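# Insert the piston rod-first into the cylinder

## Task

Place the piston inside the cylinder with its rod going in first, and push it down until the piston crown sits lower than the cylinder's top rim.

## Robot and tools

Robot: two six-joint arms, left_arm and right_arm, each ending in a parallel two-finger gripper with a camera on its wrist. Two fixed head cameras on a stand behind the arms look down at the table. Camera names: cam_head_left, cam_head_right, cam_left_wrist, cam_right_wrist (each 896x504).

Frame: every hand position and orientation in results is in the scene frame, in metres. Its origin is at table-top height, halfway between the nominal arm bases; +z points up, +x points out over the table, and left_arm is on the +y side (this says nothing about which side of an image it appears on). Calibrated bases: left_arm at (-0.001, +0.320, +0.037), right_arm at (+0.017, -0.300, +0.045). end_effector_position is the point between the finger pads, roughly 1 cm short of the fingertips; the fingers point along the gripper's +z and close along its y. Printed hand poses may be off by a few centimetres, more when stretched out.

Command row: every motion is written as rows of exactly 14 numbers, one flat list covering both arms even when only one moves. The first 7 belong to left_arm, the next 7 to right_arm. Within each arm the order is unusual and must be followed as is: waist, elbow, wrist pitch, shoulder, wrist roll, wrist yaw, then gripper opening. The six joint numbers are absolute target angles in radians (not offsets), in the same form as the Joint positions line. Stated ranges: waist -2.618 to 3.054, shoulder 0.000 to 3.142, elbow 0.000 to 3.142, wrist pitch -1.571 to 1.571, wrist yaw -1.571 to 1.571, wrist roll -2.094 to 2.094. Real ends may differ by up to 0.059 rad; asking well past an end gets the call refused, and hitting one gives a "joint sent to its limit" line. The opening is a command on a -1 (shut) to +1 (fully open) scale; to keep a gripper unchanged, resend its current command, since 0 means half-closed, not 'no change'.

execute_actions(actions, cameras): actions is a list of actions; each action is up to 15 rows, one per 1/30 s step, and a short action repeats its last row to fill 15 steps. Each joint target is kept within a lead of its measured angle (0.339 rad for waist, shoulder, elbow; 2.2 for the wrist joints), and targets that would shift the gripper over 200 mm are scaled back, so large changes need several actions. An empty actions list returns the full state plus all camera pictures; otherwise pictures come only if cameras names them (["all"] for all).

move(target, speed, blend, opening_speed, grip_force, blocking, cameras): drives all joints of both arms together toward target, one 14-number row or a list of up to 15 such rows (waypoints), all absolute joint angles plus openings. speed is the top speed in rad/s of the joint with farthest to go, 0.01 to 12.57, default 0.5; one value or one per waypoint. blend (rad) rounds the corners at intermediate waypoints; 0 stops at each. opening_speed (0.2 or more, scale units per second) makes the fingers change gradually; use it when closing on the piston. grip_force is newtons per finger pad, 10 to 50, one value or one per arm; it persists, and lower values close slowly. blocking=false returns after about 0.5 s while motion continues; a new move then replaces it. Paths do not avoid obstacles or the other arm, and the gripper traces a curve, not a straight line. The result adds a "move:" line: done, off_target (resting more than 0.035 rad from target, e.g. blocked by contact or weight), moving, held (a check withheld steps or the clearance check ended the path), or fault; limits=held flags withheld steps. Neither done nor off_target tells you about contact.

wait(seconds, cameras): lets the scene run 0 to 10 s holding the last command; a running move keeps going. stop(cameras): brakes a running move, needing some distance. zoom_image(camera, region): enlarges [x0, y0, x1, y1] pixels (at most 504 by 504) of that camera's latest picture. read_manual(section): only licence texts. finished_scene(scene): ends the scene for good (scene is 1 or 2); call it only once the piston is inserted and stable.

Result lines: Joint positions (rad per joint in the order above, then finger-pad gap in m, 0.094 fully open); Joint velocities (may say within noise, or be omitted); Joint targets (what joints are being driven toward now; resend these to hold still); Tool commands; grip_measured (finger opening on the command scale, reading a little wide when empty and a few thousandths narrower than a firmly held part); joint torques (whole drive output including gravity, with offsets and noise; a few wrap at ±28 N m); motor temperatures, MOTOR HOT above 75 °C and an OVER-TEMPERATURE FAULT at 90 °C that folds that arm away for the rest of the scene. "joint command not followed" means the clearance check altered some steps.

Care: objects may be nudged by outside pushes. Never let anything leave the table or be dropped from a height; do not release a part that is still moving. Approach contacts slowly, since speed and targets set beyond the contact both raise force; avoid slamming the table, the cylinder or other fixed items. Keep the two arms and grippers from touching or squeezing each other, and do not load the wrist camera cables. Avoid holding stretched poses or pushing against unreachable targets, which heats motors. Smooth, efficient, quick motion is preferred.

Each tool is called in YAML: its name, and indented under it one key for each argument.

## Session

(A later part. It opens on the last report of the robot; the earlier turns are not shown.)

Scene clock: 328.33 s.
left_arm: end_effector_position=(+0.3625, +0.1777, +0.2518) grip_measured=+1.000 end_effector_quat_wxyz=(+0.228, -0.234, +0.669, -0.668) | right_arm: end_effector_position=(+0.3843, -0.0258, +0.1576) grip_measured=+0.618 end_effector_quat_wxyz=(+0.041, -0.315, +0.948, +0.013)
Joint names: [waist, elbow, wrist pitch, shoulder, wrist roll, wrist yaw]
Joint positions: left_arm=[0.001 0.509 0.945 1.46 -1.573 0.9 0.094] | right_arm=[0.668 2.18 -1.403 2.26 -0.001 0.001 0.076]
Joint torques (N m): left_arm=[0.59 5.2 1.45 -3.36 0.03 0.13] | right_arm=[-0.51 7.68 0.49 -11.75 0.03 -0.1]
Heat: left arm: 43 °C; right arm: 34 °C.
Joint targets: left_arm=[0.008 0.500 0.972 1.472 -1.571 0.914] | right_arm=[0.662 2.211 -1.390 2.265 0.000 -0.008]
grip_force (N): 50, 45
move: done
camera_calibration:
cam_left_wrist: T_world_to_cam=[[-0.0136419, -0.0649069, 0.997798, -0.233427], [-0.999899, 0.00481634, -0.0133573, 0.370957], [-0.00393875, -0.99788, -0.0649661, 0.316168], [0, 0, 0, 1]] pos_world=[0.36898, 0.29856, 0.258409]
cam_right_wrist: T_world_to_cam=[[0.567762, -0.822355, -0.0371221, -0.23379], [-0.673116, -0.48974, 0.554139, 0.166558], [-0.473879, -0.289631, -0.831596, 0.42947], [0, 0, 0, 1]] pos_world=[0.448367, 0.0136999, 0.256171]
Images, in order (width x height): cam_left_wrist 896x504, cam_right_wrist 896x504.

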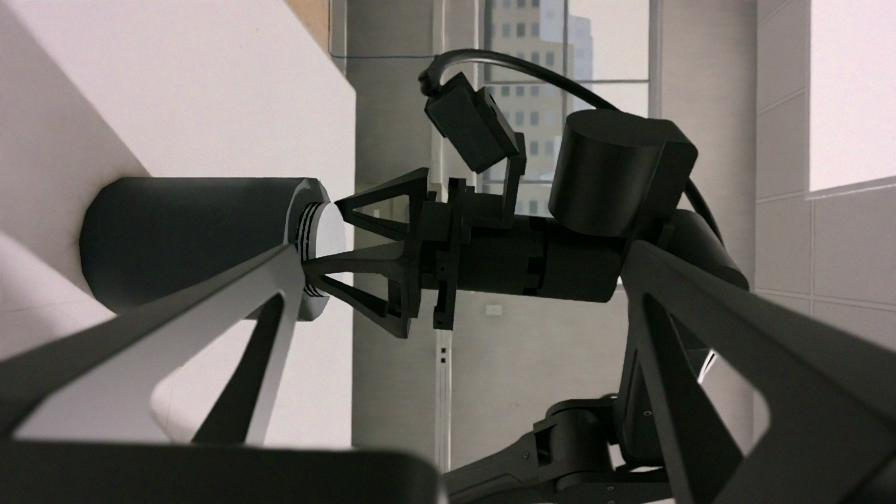

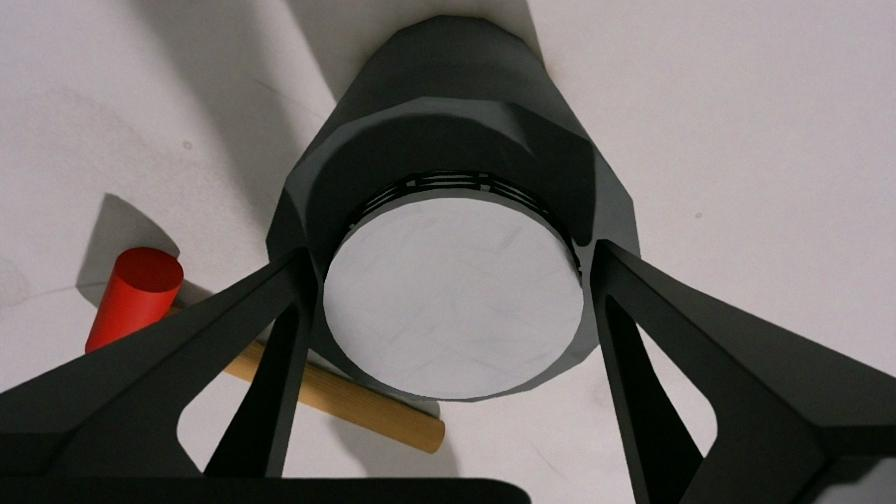

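move:
  target: [0.008, 0.5, 0.972, 1.472, -1.571, 0.9136, 1.0, 0.6625, 2.114, -1.36, 2.112, 0.0, -0.008, 0.8]
  speed: 0.15
  opening_speed: 0.5
  cameras: ["cam_left_wrist", "cam_right_wrist"]

zoom_image:
  camera: "cam_left_wrist"
  region: [285, 185, 395, 305]

zoom_image:
  camera: "cam_right_wrist"
  region: [260, 40, 640, 360]

Scene clock: 332.40 s.
left_arm: end_effector_position=(+0.3625, +0.1777, +0.2518) grip_measured=+1.000 end_effector_quat_wxyz=(+0.228, -0.234, +0.669, -0.668) | right_arm: end_effector_position=(+0.3808, -0.0285, +0.1916) grip_measured=+0.798 end_effector_quat_wxyz=(+0.082, -0.314, +0.946, +0.027)
Joint names: [waist, elbow, wrist pitch, shoulder, wrist roll, wrist yaw]
Joint positions: left_arm=[0.001 0.509 0.945 1.46 -1.573 0.9 0.094] | right_arm=[0.668 2.127 -1.374 2.151 -0.001 0.001 0.084]
Joint torques (N m): left_arm=[0.58 5.19 1.45 -3.36 0.03 0.13] | right_arm=[-0.5 4.31 0.71 -15.1 0.01 -0.08]
Heat: left arm: 43 °C; right arm: 34 °C.
Joint targets: left_arm=[0.008 0.500 0.972 1.472 -1.571 0.914] | right_arm=[0.662 2.114 -1.360 2.112 0.000 -0.008]
grip_force (N): 50, 45
move: off_target (right_arm); right_arm: the shoulder is farthest, 0.039 rad from its target
camera_calibration:
cam_left_wrist: T_world_to_cam=[[-0.0136419, -0.0649069, 0.997798, -0.233427], [-0.999899, 0.00481634, -0.0133573, 0.370957], [-0.00393875, -0.99788, -0.0649661, 0.316168], [0, 0, 0, 1]] pos_world=[0.36898, 0.29856, 0.258409]
cam_right_wrist: T_world_to_cam=[[0.57049, -0.820328, -0.0400474, -0.233159], [-0.708879, -0.516437, 0.480399, 0.17097], [-0.414767, -0.245674, -0.876135, 0.442553], [0, 0, 0, 1]] pos_world=[0.437768, 0.00575238, 0.296265]
Images, in order (width x height): cam_left_wrist 896x504, cam_right_wrist 896x504.

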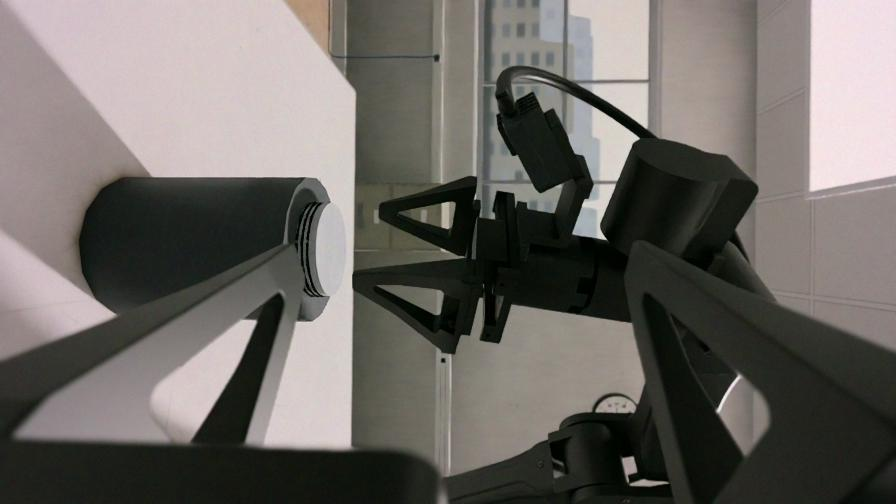

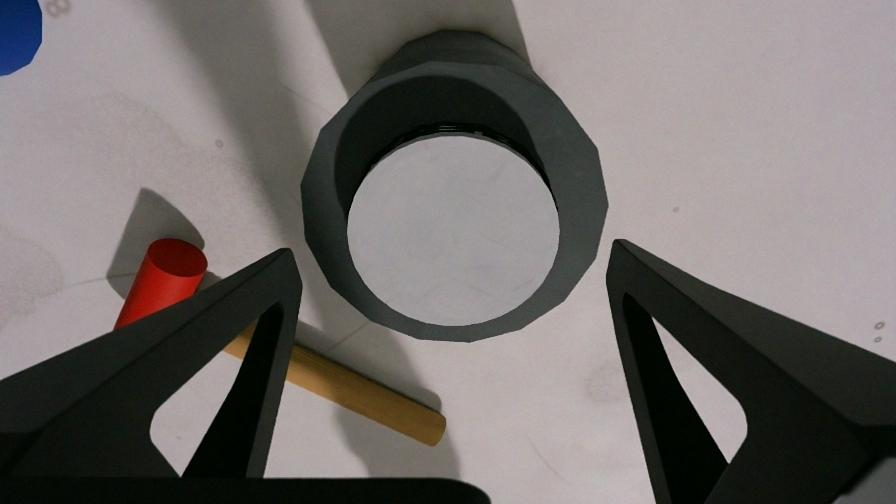

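Scaled by 4.200 from the camera's 896x504 image, which has a finer 1280x720 frame.

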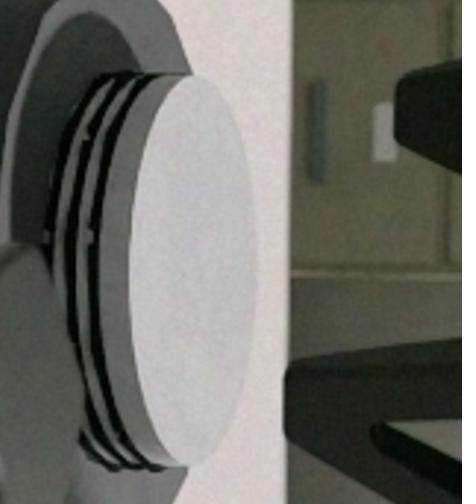

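Scaled by 1.326 from the camera's 896x504 image, which has a finer 1280x720 frame.

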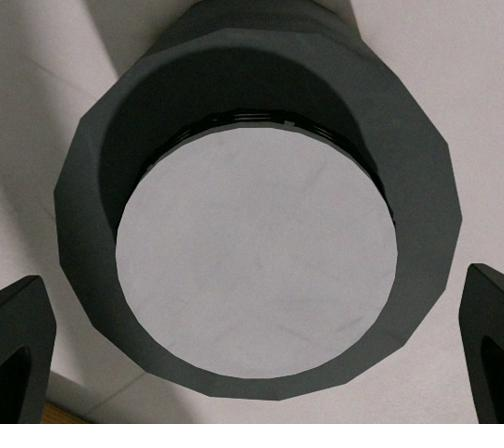

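move:
  target:
    - [0.008, 0.5, 0.972, 1.472, -1.571, 0.9136, 1.0, 0.6625, 2.114, -1.36, 2.112, 0.0, -0.008, -1.0]
    - [0.008, 0.5, 0.972, 1.472, -1.571, 0.9136, 1.0, 0.6625, 2.030, -1.298, 2.118, 0.0, -0.008, -1.0]
  speed: 0.15
  grip_force: [50, 50]
  cameras: ["cam_left_wrist", "cam_right_wrist"]

zoom_image:
  camera: "cam_left_wrist"
  region: [285, 185, 395, 305]

Scene clock: 335.57 s.
left_arm: end_effector_position=(+0.3625, +0.1777, +0.2518) grip_measured=+1.000 end_effector_quat_wxyz=(+0.228, -0.234, +0.669, -0.668) | right_arm: end_effector_position=(+0.3789, -0.0299, +0.1696) grip_measured=-0.980 end_effector_quat_wxyz=(+0.071, -0.314, +0.947, +0.023)
Joint names: [waist, elbow, wrist pitch, shoulder, wrist roll, wrist yaw]
Joint positions: left_arm=[0.001 0.509 0.945 1.46 -1.573 0.9 0.094] | right_arm=[0.668 2.041 -1.312 2.15 -0.001 0.001 0.001]
Joint torques (N m): left_arm=[0.58 5.2 1.45 -3.36 0.03 0.14] | right_arm=[-0.47 4.53 0.63 -14.54 0.02 -0.1]
Heat: left arm: 43 °C; right arm: 34 °C.
Joint targets: left_arm=[0.008 0.500 0.972 1.472 -1.571 0.914] | right_arm=[0.662 2.030 -1.298 2.118 0.000 -0.008]
move: done
camera_calibration:
cam_left_wrist: T_world_to_cam=[[-0.0136419, -0.0649069, 0.997798, -0.233427], [-0.999899, 0.00481634, -0.0133573, 0.370957], [-0.00393875, -0.99788, -0.0649661, 0.316168], [0, 0, 0, 1]] pos_world=[0.36898, 0.29856, 0.258409]
cam_right_wrist: T_world_to_cam=[[0.56969, -0.82092, -0.0392948, -0.233955], [-0.699584, -0.509469, 0.501021, 0.172661], [-0.431318, -0.257937, -0.864542, 0.426022], [0, 0, 0, 1]] pos_world=[0.437824, 0.00579372, 0.272614]
Images, in order (width x height): cam_left_wrist 896x504, cam_right_wrist 896x504.

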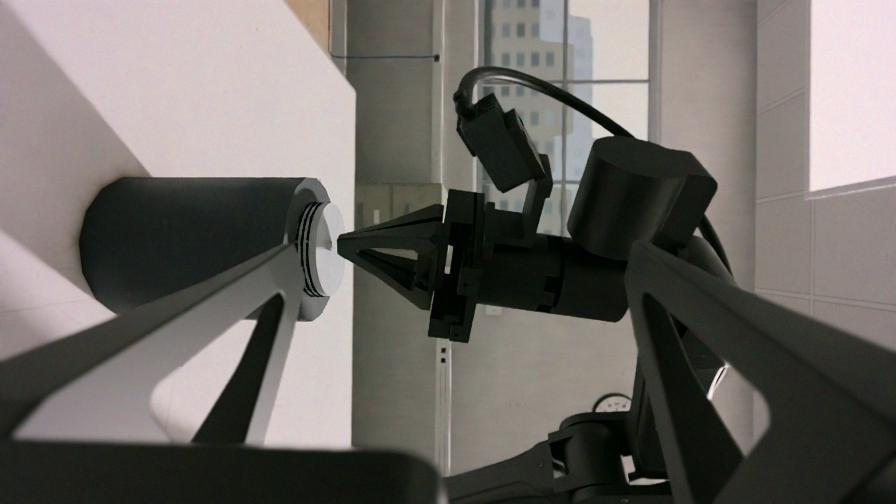

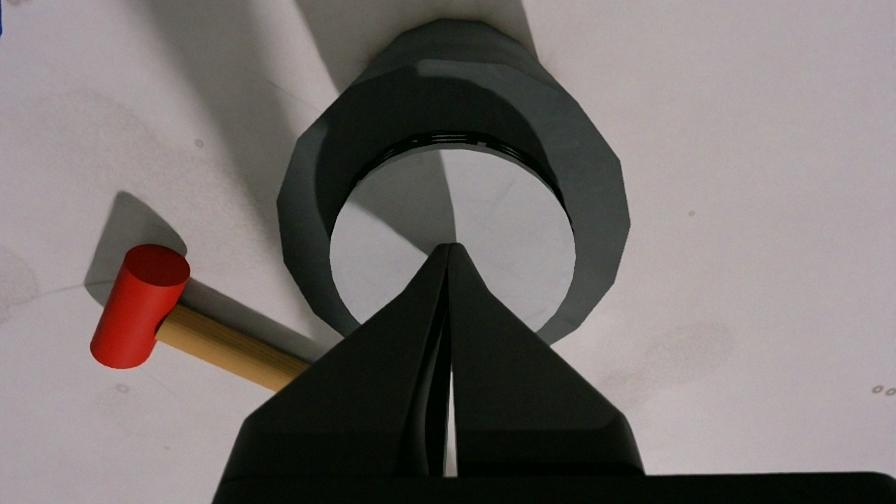

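Scaled by 4.200 from the camera's 896x504 image, which has a finer 1280x720 frame.

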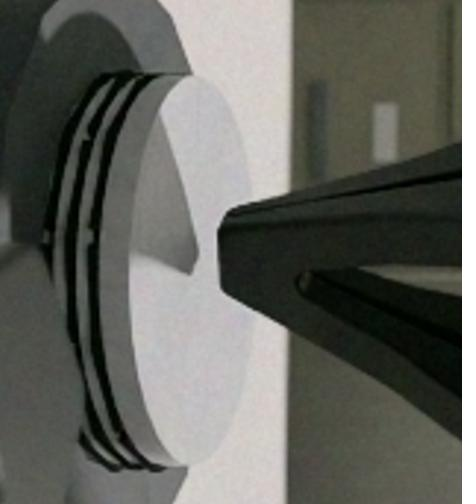

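move:
  target: [0.008, 0.5, 0.972, 1.472, -1.571, 0.9136, 1.0, 0.6625, 2.007, -1.308, 2.213, 0.0, -0.008, -1.0]
  speed: 0.04
  cameras: ["cam_left_wrist", "cam_right_wrist"]

zoom_image:
  camera: "cam_left_wrist"
  region: [285, 185, 395, 305]

Scene clock: 340.10 s.
left_arm: end_effector_position=(+0.3625, +0.1777, +0.2518) grip_measured=+1.000 end_effector_quat_wxyz=(+0.228, -0.234, +0.669, -0.668) | right_arm: end_effector_position=(+0.3771, -0.0312, +0.1642) grip_measured=-0.980 end_effector_quat_wxyz=(+0.064, -0.314, +0.947, +0.021)
Joint names: [waist, elbow, wrist pitch, shoulder, wrist roll, wrist yaw]
Joint positions: left_arm=[0.001 0.509 0.945 1.46 -1.573 0.9 0.094] | right_arm=[0.668 2.03 -1.311 2.155 -0.001 0.001 0.001]
Joint torques (N m): left_arm=[0.58 5.2 1.45 -3.36 0.03 0.14] | right_arm=[-0.58 3.73 0.51 -6.42 0.03 -0.09]
Heat: left arm: 44 °C; right arm: 34 °C.
Joint targets: left_arm=[0.008 0.500 0.972 1.472 -1.571 0.914] | right_arm=[0.662 2.007 -1.308 2.213 0.000 -0.008]
move: off_target (right_arm); right_arm: the shoulder is farthest, 0.058 rad from its target
camera_calibration:
cam_left_wrist: T_world_to_cam=[[-0.0136419, -0.0649069, 0.997798, -0.233427], [-0.999899, 0.00481634, -0.0133573, 0.370957], [-0.00393875, -0.99788, -0.0649661, 0.316168], [0, 0, 0, 1]] pos_world=[0.36898, 0.29856, 0.258409]
cam_right_wrist: T_world_to_cam=[[0.569217, -0.821275, -0.0387239, -0.234111], [-0.693234, -0.50473, 0.514465, 0.16904], [-0.442062, -0.265998, -0.856637, 0.422828], [0, 0, 0, 1]] pos_world=[0.43736, 0.00552088, 0.266179]
Images, in order (width x height): cam_left_wrist 896x504, cam_right_wrist 896x504.

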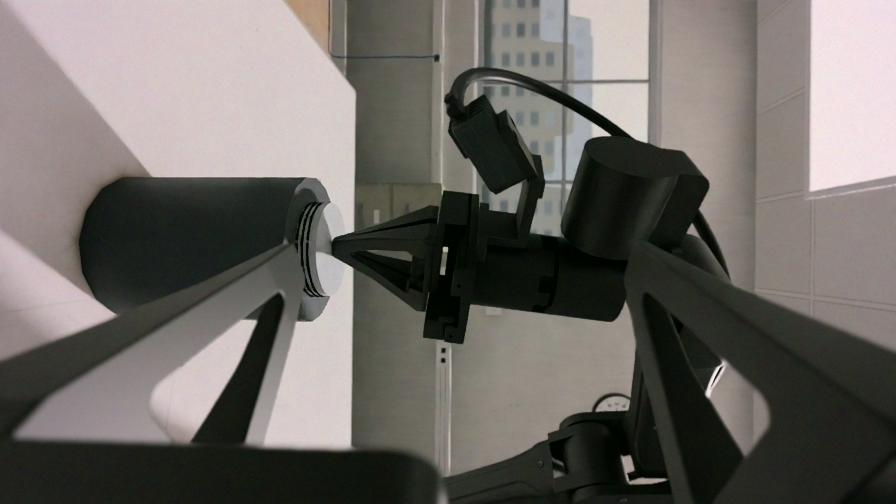

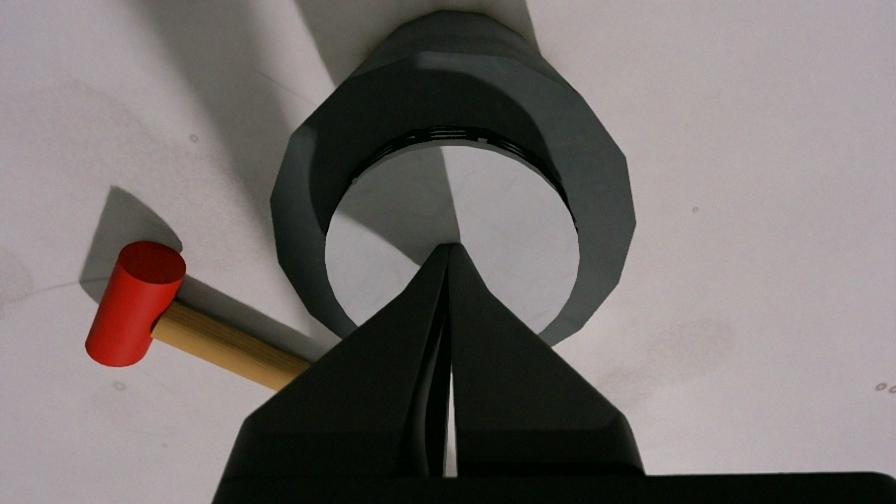

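Scaled by 4.200 from the camera's 896x504 image, which has a finer 1280x720 frame.

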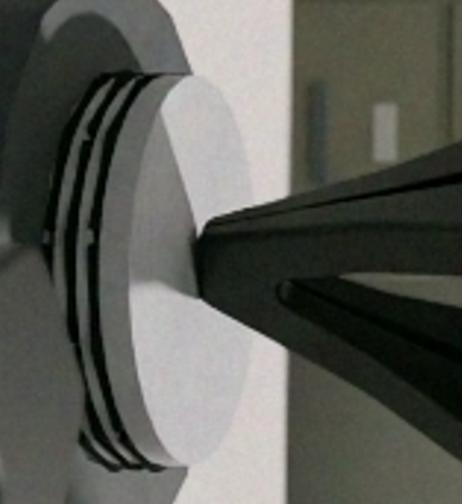

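move:
  target: [0.008, 0.5, 0.972, 1.472, -1.571, 0.9136, 1.0, 0.6625, 1.957, -1.328, 2.283, 0.0, -0.008, -1.0]
  speed: 0.04
  cameras: ["cam_left_wrist", "cam_right_wrist"]

zoom_image:
  camera: "cam_left_wrist"
  region: [285, 185, 395, 305]

Scene clock: 342.57 s.
left_arm: end_effector_position=(+0.3625, +0.1777, +0.2518) grip_measured=+1.000 end_effector_quat_wxyz=(+0.228, -0.234, +0.669, -0.668) | right_arm: end_effector_position=(+0.3766, -0.0316, +0.1617) grip_measured=-0.980 end_effector_quat_wxyz=(+0.060, -0.314, +0.947, +0.019)
Joint names: [waist, elbow, wrist pitch, shoulder, wrist roll, wrist yaw]
Joint positions: left_arm=[0.001 0.509 0.945 1.46 -1.573 0.9 0.094] | right_arm=[0.668 2.03 -1.314 2.161 -0.001 0.001 0.001]
Joint torques (N m): left_arm=[0.58 5.2 1.45 -3.36 0.03 0.13] | right_arm=[-0.44 -0.02 0.29 -0.75 0.02 -0.1]
Heat: left arm: 44 °C; right arm: 34 °C.
Joint targets: left_arm=[0.008 0.500 0.972 1.472 -1.571 0.914] | right_arm=[0.662 1.957 -1.328 2.283 0.000 -0.008]
move: off_target (right_arm); right_arm: the shoulder is farthest, 0.122 rad from its target
camera_calibration:
cam_left_wrist: T_world_to_cam=[[-0.0136419, -0.0649069, 0.997798, -0.233427], [-0.999899, 0.00481634, -0.0133573, 0.370957], [-0.00393875, -0.99788, -0.0649661, 0.316168], [0, 0, 0, 1]] pos_world=[0.36898, 0.29856, 0.258409]
cam_right_wrist: T_world_to_cam=[[0.568953, -0.821471, -0.0384512, -0.2343], [-0.689736, -0.502131, 0.521659, 0.167366], [-0.447835, -0.270278, -0.852287, 0.421663], [0, 0, 0, 1]] pos_world=[0.43758, 0.00553525, 0.26306]
Images, in order (width x height): cam_left_wrist 896x504, cam_right_wrist 896x504.

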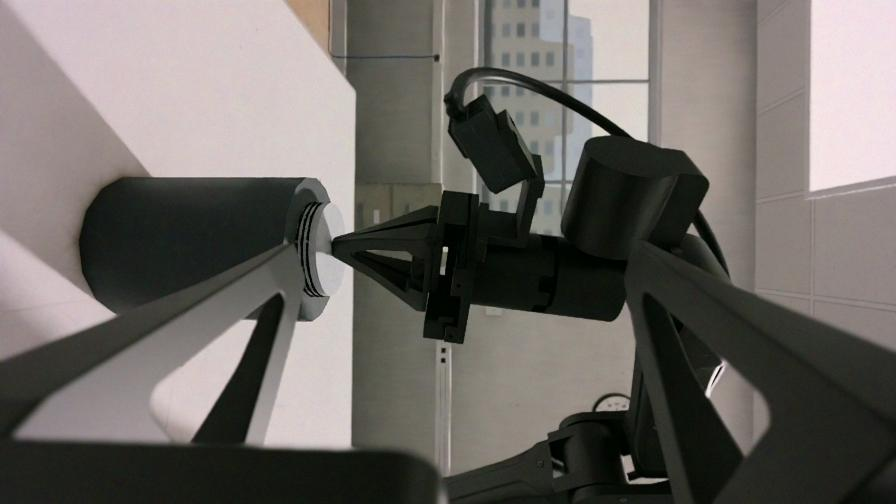

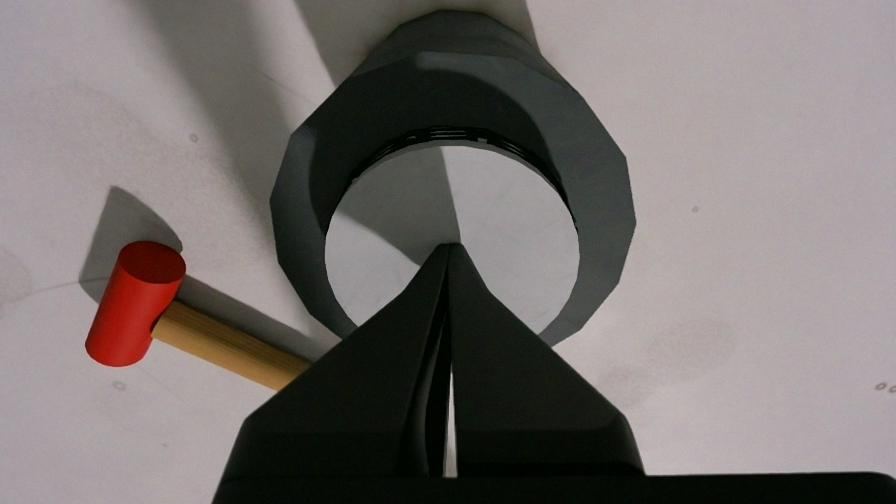

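Scaled by 4.200 from the camera's 896x504 image, which has a finer 1280x720 frame.

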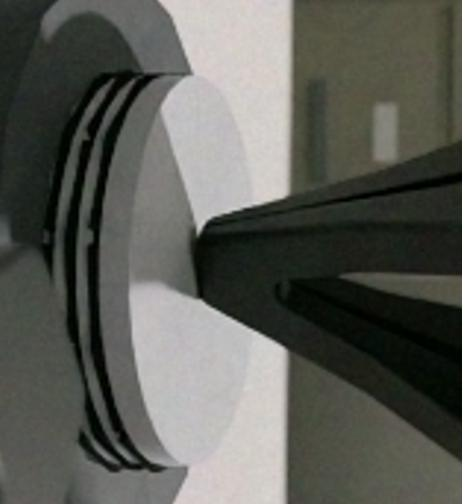

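move:
  target:
    - [0.008, 0.5, 0.972, 1.472, -1.571, 0.9136, 1.0, 0.6625, 2.02, -1.31, 2.2, 0.0, -0.008, -1.0]
    - [0.008, 0.5, 0.972, 1.472, -1.571, 0.9136, 1.0, 0.6625, 2.114, -1.36, 2.115, 0.0, -0.008, -1.0]
    - [0.008, 0.5, 0.972, 1.472, -1.571, 0.9136, 1.0, 0.6625, 2.114, -1.36, 2.115, 0.0, -0.008, 0.85]
  speed: 0.15
  cameras: ["cam_left_wrist", "cam_right_wrist"]

zoom_image:
  camera: "cam_left_wrist"
  region: [285, 185, 395, 305]

Scene clock: 359.03 s.
left_arm: end_effector_position=(+0.3625, +0.1777, +0.2518) grip_measured=+1.000 end_effector_quat_wxyz=(+0.228, -0.234, +0.669, -0.668) | right_arm: end_effector_position=(+0.3772, -0.0311, +0.1782) grip_measured=+0.848 end_effector_quat_wxyz=(+0.068, -0.314, +0.947, +0.022)
Joint names: [waist, elbow, wrist pitch, shoulder, wrist roll, wrist yaw]
Joint positions: left_arm=[0.001 0.509 0.945 1.46 -1.573 0.9 0.094] | right_arm=[0.668 2.083 -1.356 2.155 -0.001 0.001 0.087]
Joint torques (N m): left_arm=[0.59 5.2 1.45 -3.36 0.03 0.14] | right_arm=[-0.43 7.64 0.42 -15.28 0.02 -0.12]
Heat: left arm: 44 °C; right arm: 33 °C.
Joint targets: left_arm=[0.008 0.500 0.972 1.472 -1.571 0.914] | right_arm=[0.662 2.114 -1.360 2.115 0.000 -0.008]
move: off_target (right_arm); target 3's new numbers were sent with right_arm's shoulder 0.040 rad from that target; right_arm: the shoulder is farthest, 0.040 rad from its target
camera_calibration:
cam_left_wrist: T_world_to_cam=[[-0.0136419, -0.0649069, 0.997798, -0.233427], [-0.999899, 0.00481634, -0.0133573, 0.370957], [-0.00393875, -0.99788, -0.0649661, 0.316168], [0, 0, 0, 1]] pos_world=[0.36898, 0.29856, 0.258409]
cam_right_wrist: T_world_to_cam=[[0.569525, -0.821046, -0.0390571, -0.233657], [-0.696945, -0.507541, 0.506626, 0.164663], [-0.435786, -0.261316, -0.861281, 0.43348], [0, 0, 0, 1]] pos_world=[0.436739, 0.00500517, 0.2808]
Images, in order (width x height): cam_left_wrist 896x504, cam_right_wrist 896x504.

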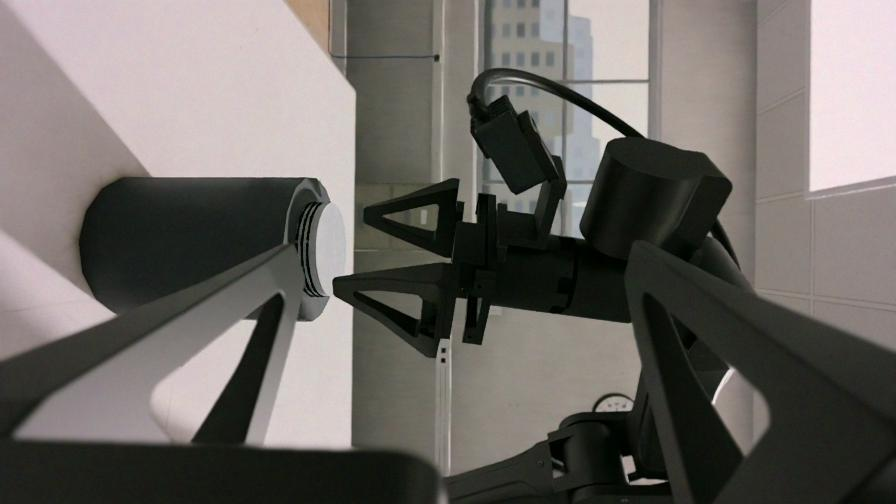

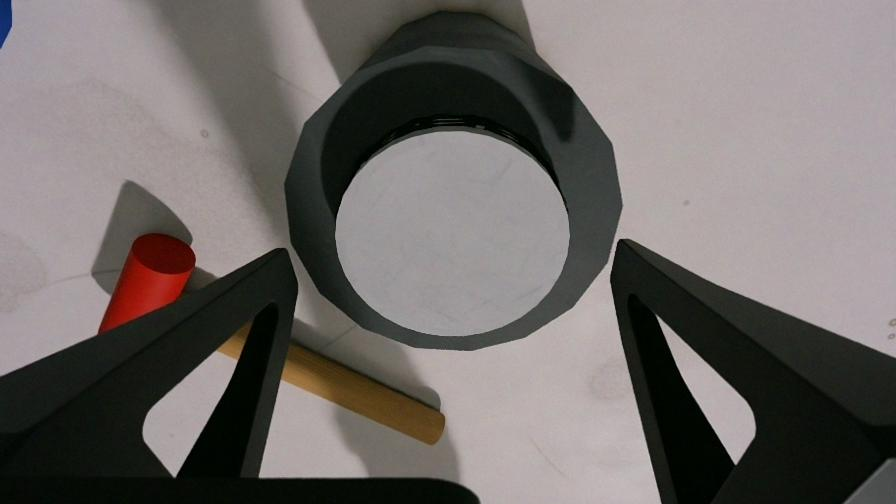

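Scaled by 4.200 from the camera's 896x504 image, which has a finer 1280x720 frame.

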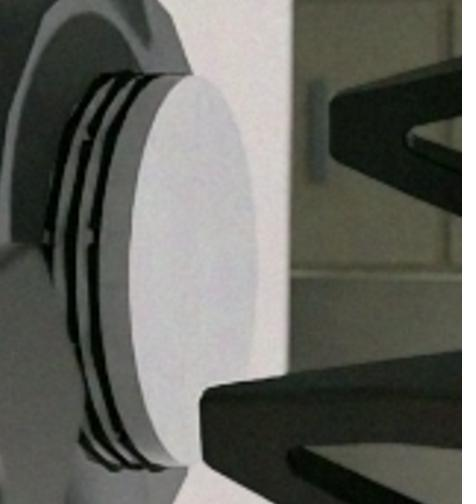

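move:
  target: [-0.309, 0.674, -0.496, 1.224, 0.0, 0.0, 1.0, 0.6625, 2.114, -1.36, 2.115, 0.0, -0.008, 0.85]
  speed: 0.8
  cameras: ["cam_left_wrist", "cam_head_left", "cam_head_right"]

zoom_image:
  camera: "cam_left_wrist"
  region: [250, 150, 650, 504]

Scene clock: 364.03 s.
left_arm: end_effector_position=(+0.2725, +0.2314, +0.0931) grip_measured=+1.000 end_effector_quat_wxyz=(+0.234, +0.146, +0.960, -0.043) | right_arm: end_effector_position=(+0.3772, -0.0311, +0.1782) grip_measured=+0.848 end_effector_quat_wxyz=(+0.068, -0.314, +0.947, +0.022)
Joint names: [waist, elbow, wrist pitch, shoulder, wrist roll, wrist yaw]
Joint positions: left_arm=[-0.303 0.642 -0.484 1.249 -0.01 0.01 0.094] | right_arm=[0.668 2.083 -1.356 2.155 -0.001 0.001 0.087]
Joint torques (N m): left_arm=[-0.62 8.79 0.66 -4.64 0.09 -0.14] | right_arm=[-0.44 7.66 0.45 -15.25 0 -0.09]
Heat: left arm: 43 °C; right arm: 33 °C.
Joint targets: left_arm=[-0.309 0.674 -0.496 1.224 0.000 0.000] | right_arm=[0.662 2.114 -1.360 2.115 0.000 -0.008]
move: off_target (right_arm); right_arm: the shoulder is farthest, 0.040 rad from its target
camera_calibration:
cam_left_wrist: T_world_to_cam=[[-0.332359, -0.941959, -0.0474369, 0.314412], [-0.928812, 0.318154, 0.189962, 0.167787], [-0.163844, 0.107196, -0.980645, 0.232133], [0, 0, 0, 1]] pos_world=[0.298374, 0.217898, 0.210682]
Images, in order (width x height): cam_head_left 896x504, cam_head_right 896x504, cam_left_wrist 896x504.

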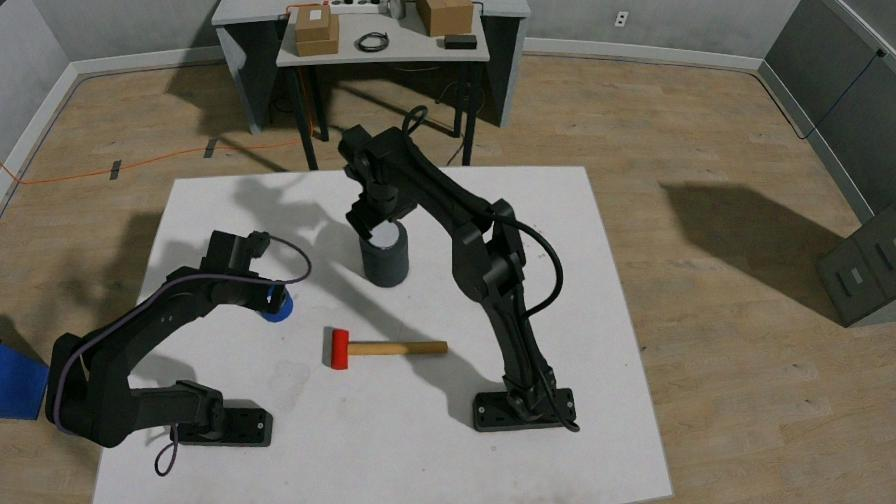

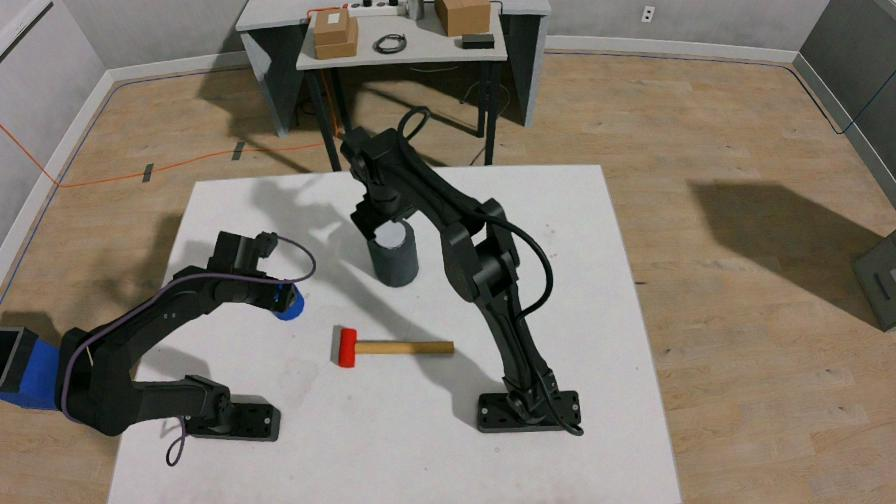

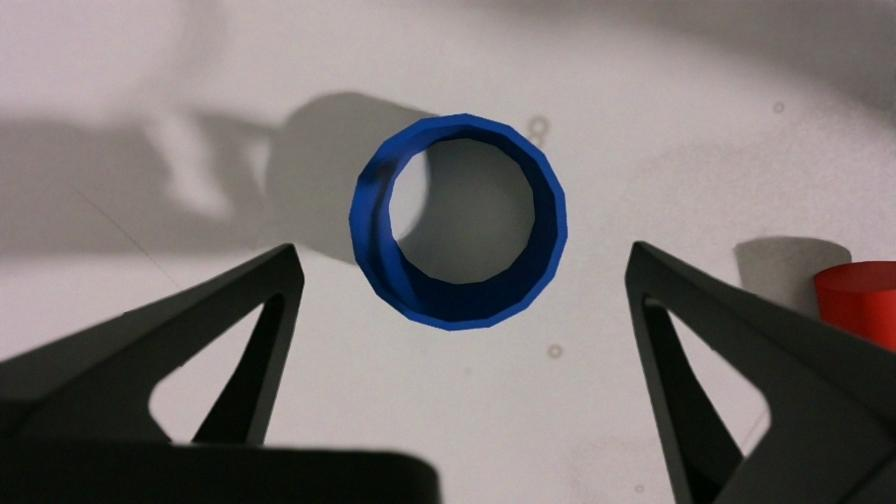

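Scaled by 1.260 from the camera's 896x504 image, which has a finer 1280x720 frame.

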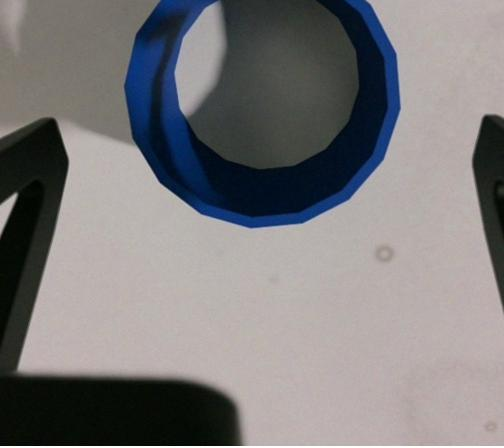

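move:
  target: [-0.309, 0.455, -0.05, 1.445, 0.0, 0.0, 1.0, 0.6625, 2.114, -1.36, 2.115, 0.0, -0.008, 0.85]
  speed: 0.25
  cameras: ["cam_left_wrist"]

Scene clock: 369.60 s.
left_arm: end_effector_position=(+0.2816, +0.2286, +0.0313) grip_measured=+1.000 end_effector_quat_wxyz=(+0.255, +0.145, +0.955, -0.046) | right_arm: end_effector_position=(+0.3772, -0.0311, +0.1782) grip_measured=+0.848 end_effector_quat_wxyz=(+0.068, -0.314, +0.947, +0.022)
Joint names: [waist, elbow, wrist pitch, shoulder, wrist roll, wrist yaw]
Joint positions: left_arm=[-0.303 0.462 -0.073 1.435 -0.009 0.01 0.094] | right_arm=[0.668 2.083 -1.356 2.155 -0.001 0.001 0.087]
Joint torques (N m): left_arm=[-0.59 4.83 1.04 -2.8 0.1 -0.12] | right_arm=[-0.39 7.68 0.44 -15.21 0.03 -0.1]
Heat: left arm: 42 °C; right arm: 34 °C.
Joint targets: left_arm=[-0.309 0.455 -0.050 1.445 0.000 0.000] | right_arm=[0.662 2.114 -1.360 2.115 0.000 -0.008]
move: off_target (right_arm); right_arm: the shoulder is farthest, 0.040 rad from its target
camera_calibration:
cam_left_wrist: T_world_to_cam=[[-0.330793, -0.942404, -0.0495038, 0.311486], [-0.935828, 0.320817, 0.145953, 0.191648], [-0.121665, 0.0946072, -0.988052, 0.164646], [0, 0, 0, 1]] pos_world=[0.302419, 0.216485, 0.150127]
Images, in order (width x height): cam_left_wrist 896x504.

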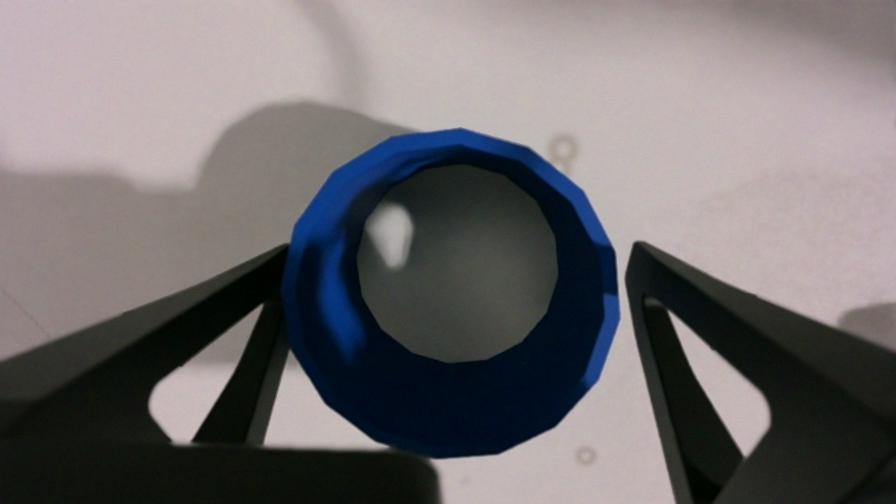

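move:
  target: [-0.309, 0.455, -0.05, 1.445, 0.0, 0.0, 0.5, 0.6625, 2.114, -1.36, 2.115, 0.0, -0.008, 0.85]
  speed: 0.25
  grip_force: [15, 50]
  cameras: ["cam_left_wrist"]

Scene clock: 372.07 s.
left_arm: end_effector_position=(+0.2820, +0.2294, +0.0314) grip_measured=+0.722 end_effector_quat_wxyz=(+0.256, +0.145, +0.955, -0.043) | right_arm: end_effector_position=(+0.3772, -0.0311, +0.1782) grip_measured=+0.848 end_effector_quat_wxyz=(+0.068, -0.314, +0.947, +0.022)
Joint names: [waist, elbow, wrist pitch, shoulder, wrist roll, wrist yaw]
Joint positions: left_arm=[-0.303 0.462 -0.073 1.435 -0.009 0.005 0.081] | right_arm=[0.668 2.083 -1.356 2.155 -0.001 0.001 0.087]
Joint torques (N m): left_arm=[-0.62 4.85 1.03 -2.78 0.1 -0.08] | right_arm=[-0.47 7.68 0.44 -15.27 0.01 -0.1]
Heat: left arm: 42 °C; right arm: 34 °C.
Joint targets: left_arm=[-0.309 0.455 -0.050 1.445 0.000 0.000] | right_arm=[0.662 2.114 -1.360 2.115 0.000 -0.008]
grip_force (N): 15, 50
move: off_target (right_arm); right_arm: the shoulder is farthest, 0.040 rad from its target
camera_calibration:
cam_left_wrist: T_world_to_cam=[[-0.328275, -0.94305, -0.0537772, 0.31195], [-0.936896, 0.317828, 0.145639, 0.192729], [-0.120253, 0.0981932, -0.987875, 0.163397], [0, 0, 0, 1]] pos_world=[0.302622, 0.216886, 0.150123]
Images, in order (width x height): cam_left_wrist 896x504.

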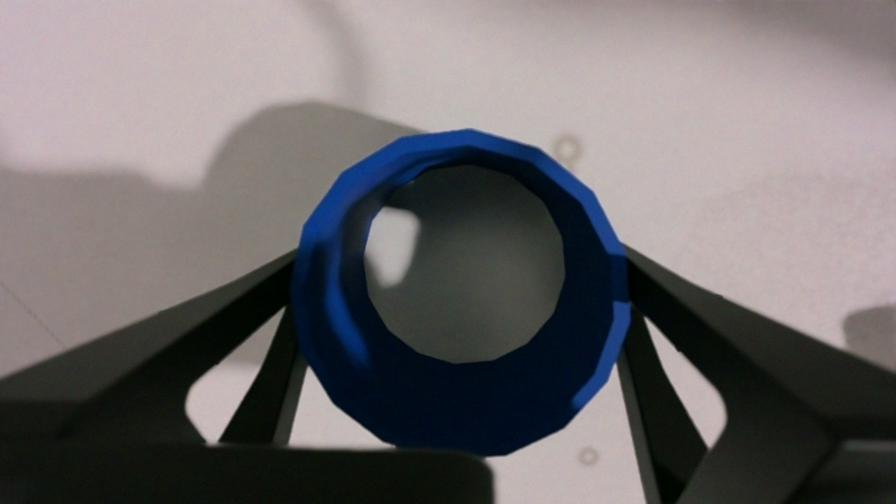

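move:
  target: [-0.309, 0.455, -0.05, 1.445, 0.0, 0.0, 0.5, 0.6625, 2.137, -1.37, 2.234, 0.0, -0.008, 0.85]
  speed: 0.08
  grip_force: [40, 50]
  cameras: ["cam_right_wrist", "cam_head_left"]

zoom_image:
  camera: "cam_right_wrist"
  region: [240, 60, 660, 470]

zoom_image:
  camera: "cam_head_left"
  region: [340, 180, 430, 300]

Scene clock: 375.13 s.
left_arm: end_effector_position=(+0.2820, +0.2294, +0.0314) grip_measured=+0.705 end_effector_quat_wxyz=(+0.256, +0.145, +0.955, -0.043) | right_arm: end_effector_position=(+0.3789, -0.0298, +0.1562) grip_measured=+0.848 end_effector_quat_wxyz=(+0.043, -0.314, +0.948, +0.014)
Joint names: [waist, elbow, wrist pitch, shoulder, wrist roll, wrist yaw]
Joint positions: left_arm=[-0.303 0.462 -0.073 1.435 -0.009 0.005 0.08] | right_arm=[0.668 2.104 -1.366 2.218 -0.001 0.001 0.087]
Joint torques (N m): left_arm=[-0.61 4.85 1.03 -2.8 0.09 -0.08] | right_arm=[-0.5 7.8 0.31 -10.61 0 -0.11]
Heat: left arm: 42 °C; right arm: 34 °C.
Joint targets: left_arm=[-0.309 0.455 -0.050 1.445 0.000 0.000] | right_arm=[0.662 2.137 -1.370 2.234 0.000 -0.008]
grip_force (N): 40, 50
move: done
camera_calibration:
cam_right_wrist: T_world_to_cam=[[0.567829, -0.822305, -0.0372191, -0.234114], [-0.674475, -0.490715, 0.551618, 0.162639], [-0.471862, -0.288122, -0.833266, 0.424122], [0, 0, 0, 1]] pos_world=[0.44276, 0.00949486, 0.254978]
Images, in order (width x height): cam_head_left 896x504, cam_right_wrist 896x504.

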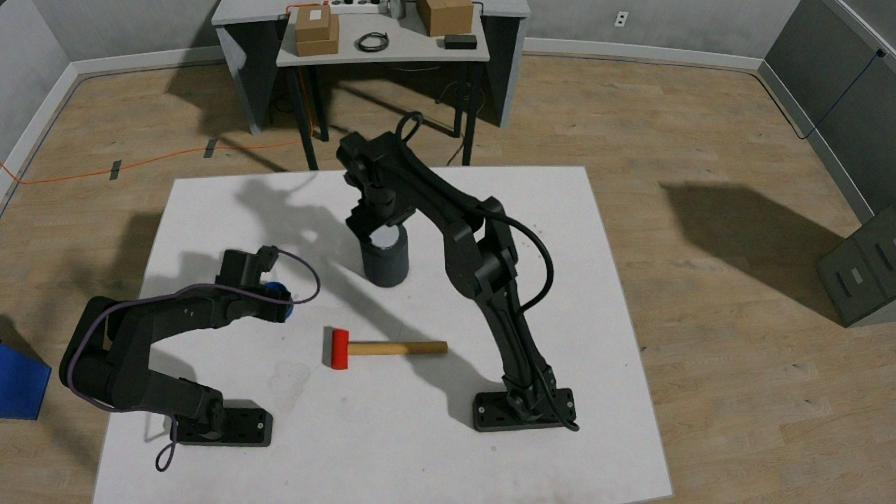

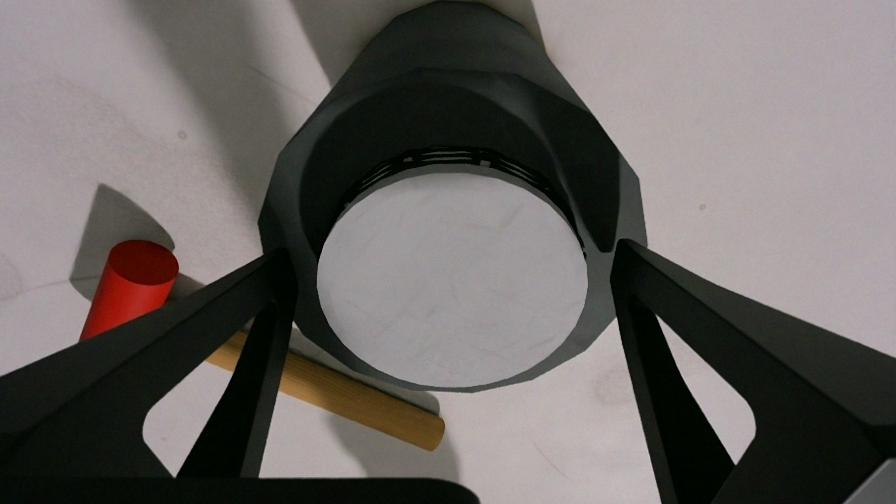

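Scaled by 1.200 from the camera's 896x504 image, which has a finer 1280x720 frame.

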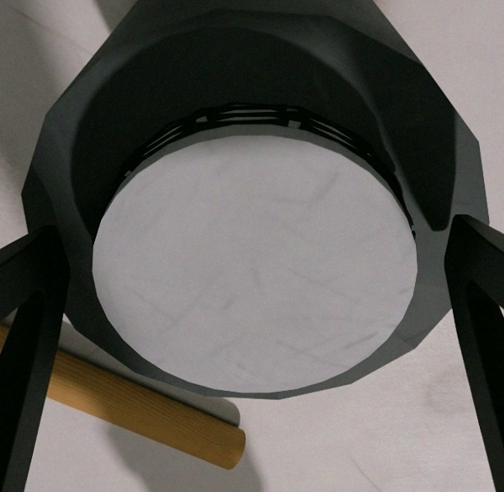

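Scaled by 4.200 from the camera's 896x504 image, which has a finer 1280x720 frame.

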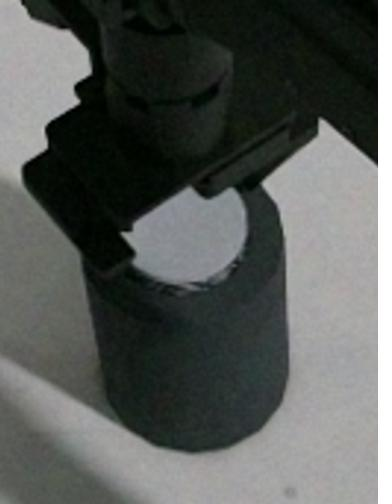

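move:
  target: [-0.309, 0.455, -0.05, 1.445, 0.0, 0.0, 0.5, 0.6625, 2.137, -1.37, 2.234, 0.0, -0.008, 0.25]
  speed: 0.08
  grip_force: [40, 45]
  cameras: ["cam_right_wrist"]

zoom_image:
  camera: "cam_right_wrist"
  region: [240, 60, 660, 470]

Scene clock: 376.70 s.
left_arm: end_effector_position=(+0.2820, +0.2294, +0.0314) grip_measured=+0.705 end_effector_quat_wxyz=(+0.256, +0.145, +0.955, -0.043) | right_arm: end_effector_position=(+0.3789, -0.0298, +0.1562) grip_measured=+0.456 end_effector_quat_wxyz=(+0.043, -0.314, +0.948, +0.014)
Joint names: [waist, elbow, wrist pitch, shoulder, wrist roll, wrist yaw]
Joint positions: left_arm=[-0.303 0.462 -0.073 1.435 -0.009 0.005 0.08] | right_arm=[0.668 2.104 -1.366 2.218 -0.001 0.001 0.068]
Joint torques (N m): left_arm=[-0.61 4.85 1.03 -2.81 0.09 -0.08] | right_arm=[-0.47 7.9 0.31 -10.61 0.03 -0.08]
Heat: left arm: 41 °C; right arm: 34 °C.
Joint targets: left_arm=[-0.309 0.455 -0.050 1.445 0.000 0.000] | right_arm=[0.662 2.137 -1.370 2.234 0.000 -0.008]
grip_force (N): 40, 45
move: done
camera_calibration:
cam_right_wrist: T_world_to_cam=[[0.567829, -0.822305, -0.0372191, -0.234114], [-0.674475, -0.490715, 0.551618, 0.162639], [-0.471862, -0.288122, -0.833266, 0.424122], [0, 0, 0, 1]] pos_world=[0.44276, 0.00949486, 0.254978]
Images, in order (width x height): cam_right_wrist 896x504.

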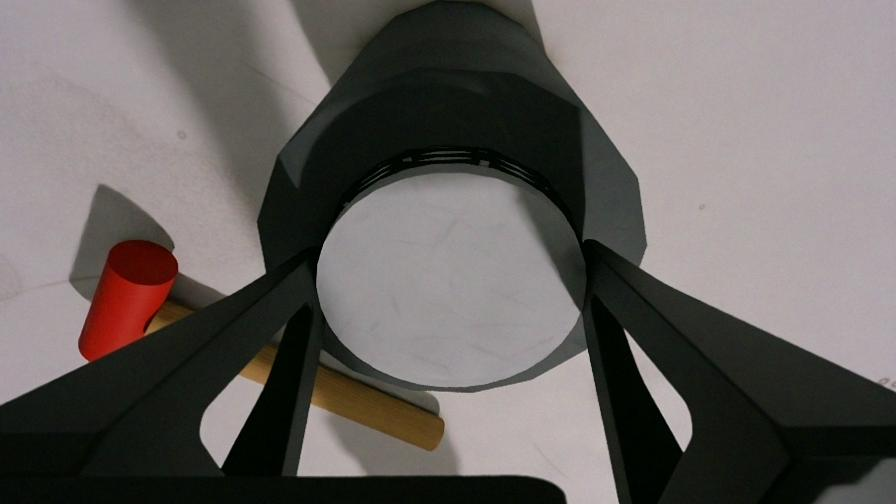

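Scaled by 1.200 from the camera's 896x504 image, which has a finer 1280x720 frame.

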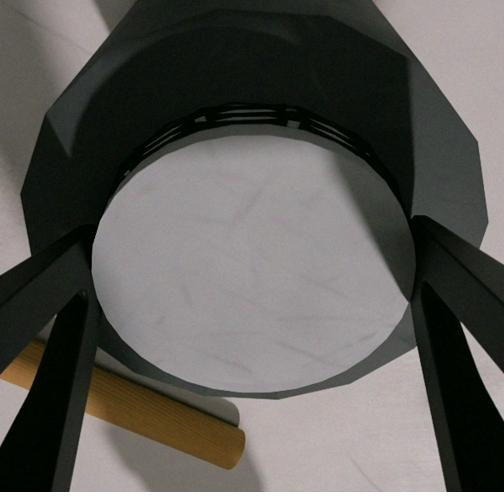

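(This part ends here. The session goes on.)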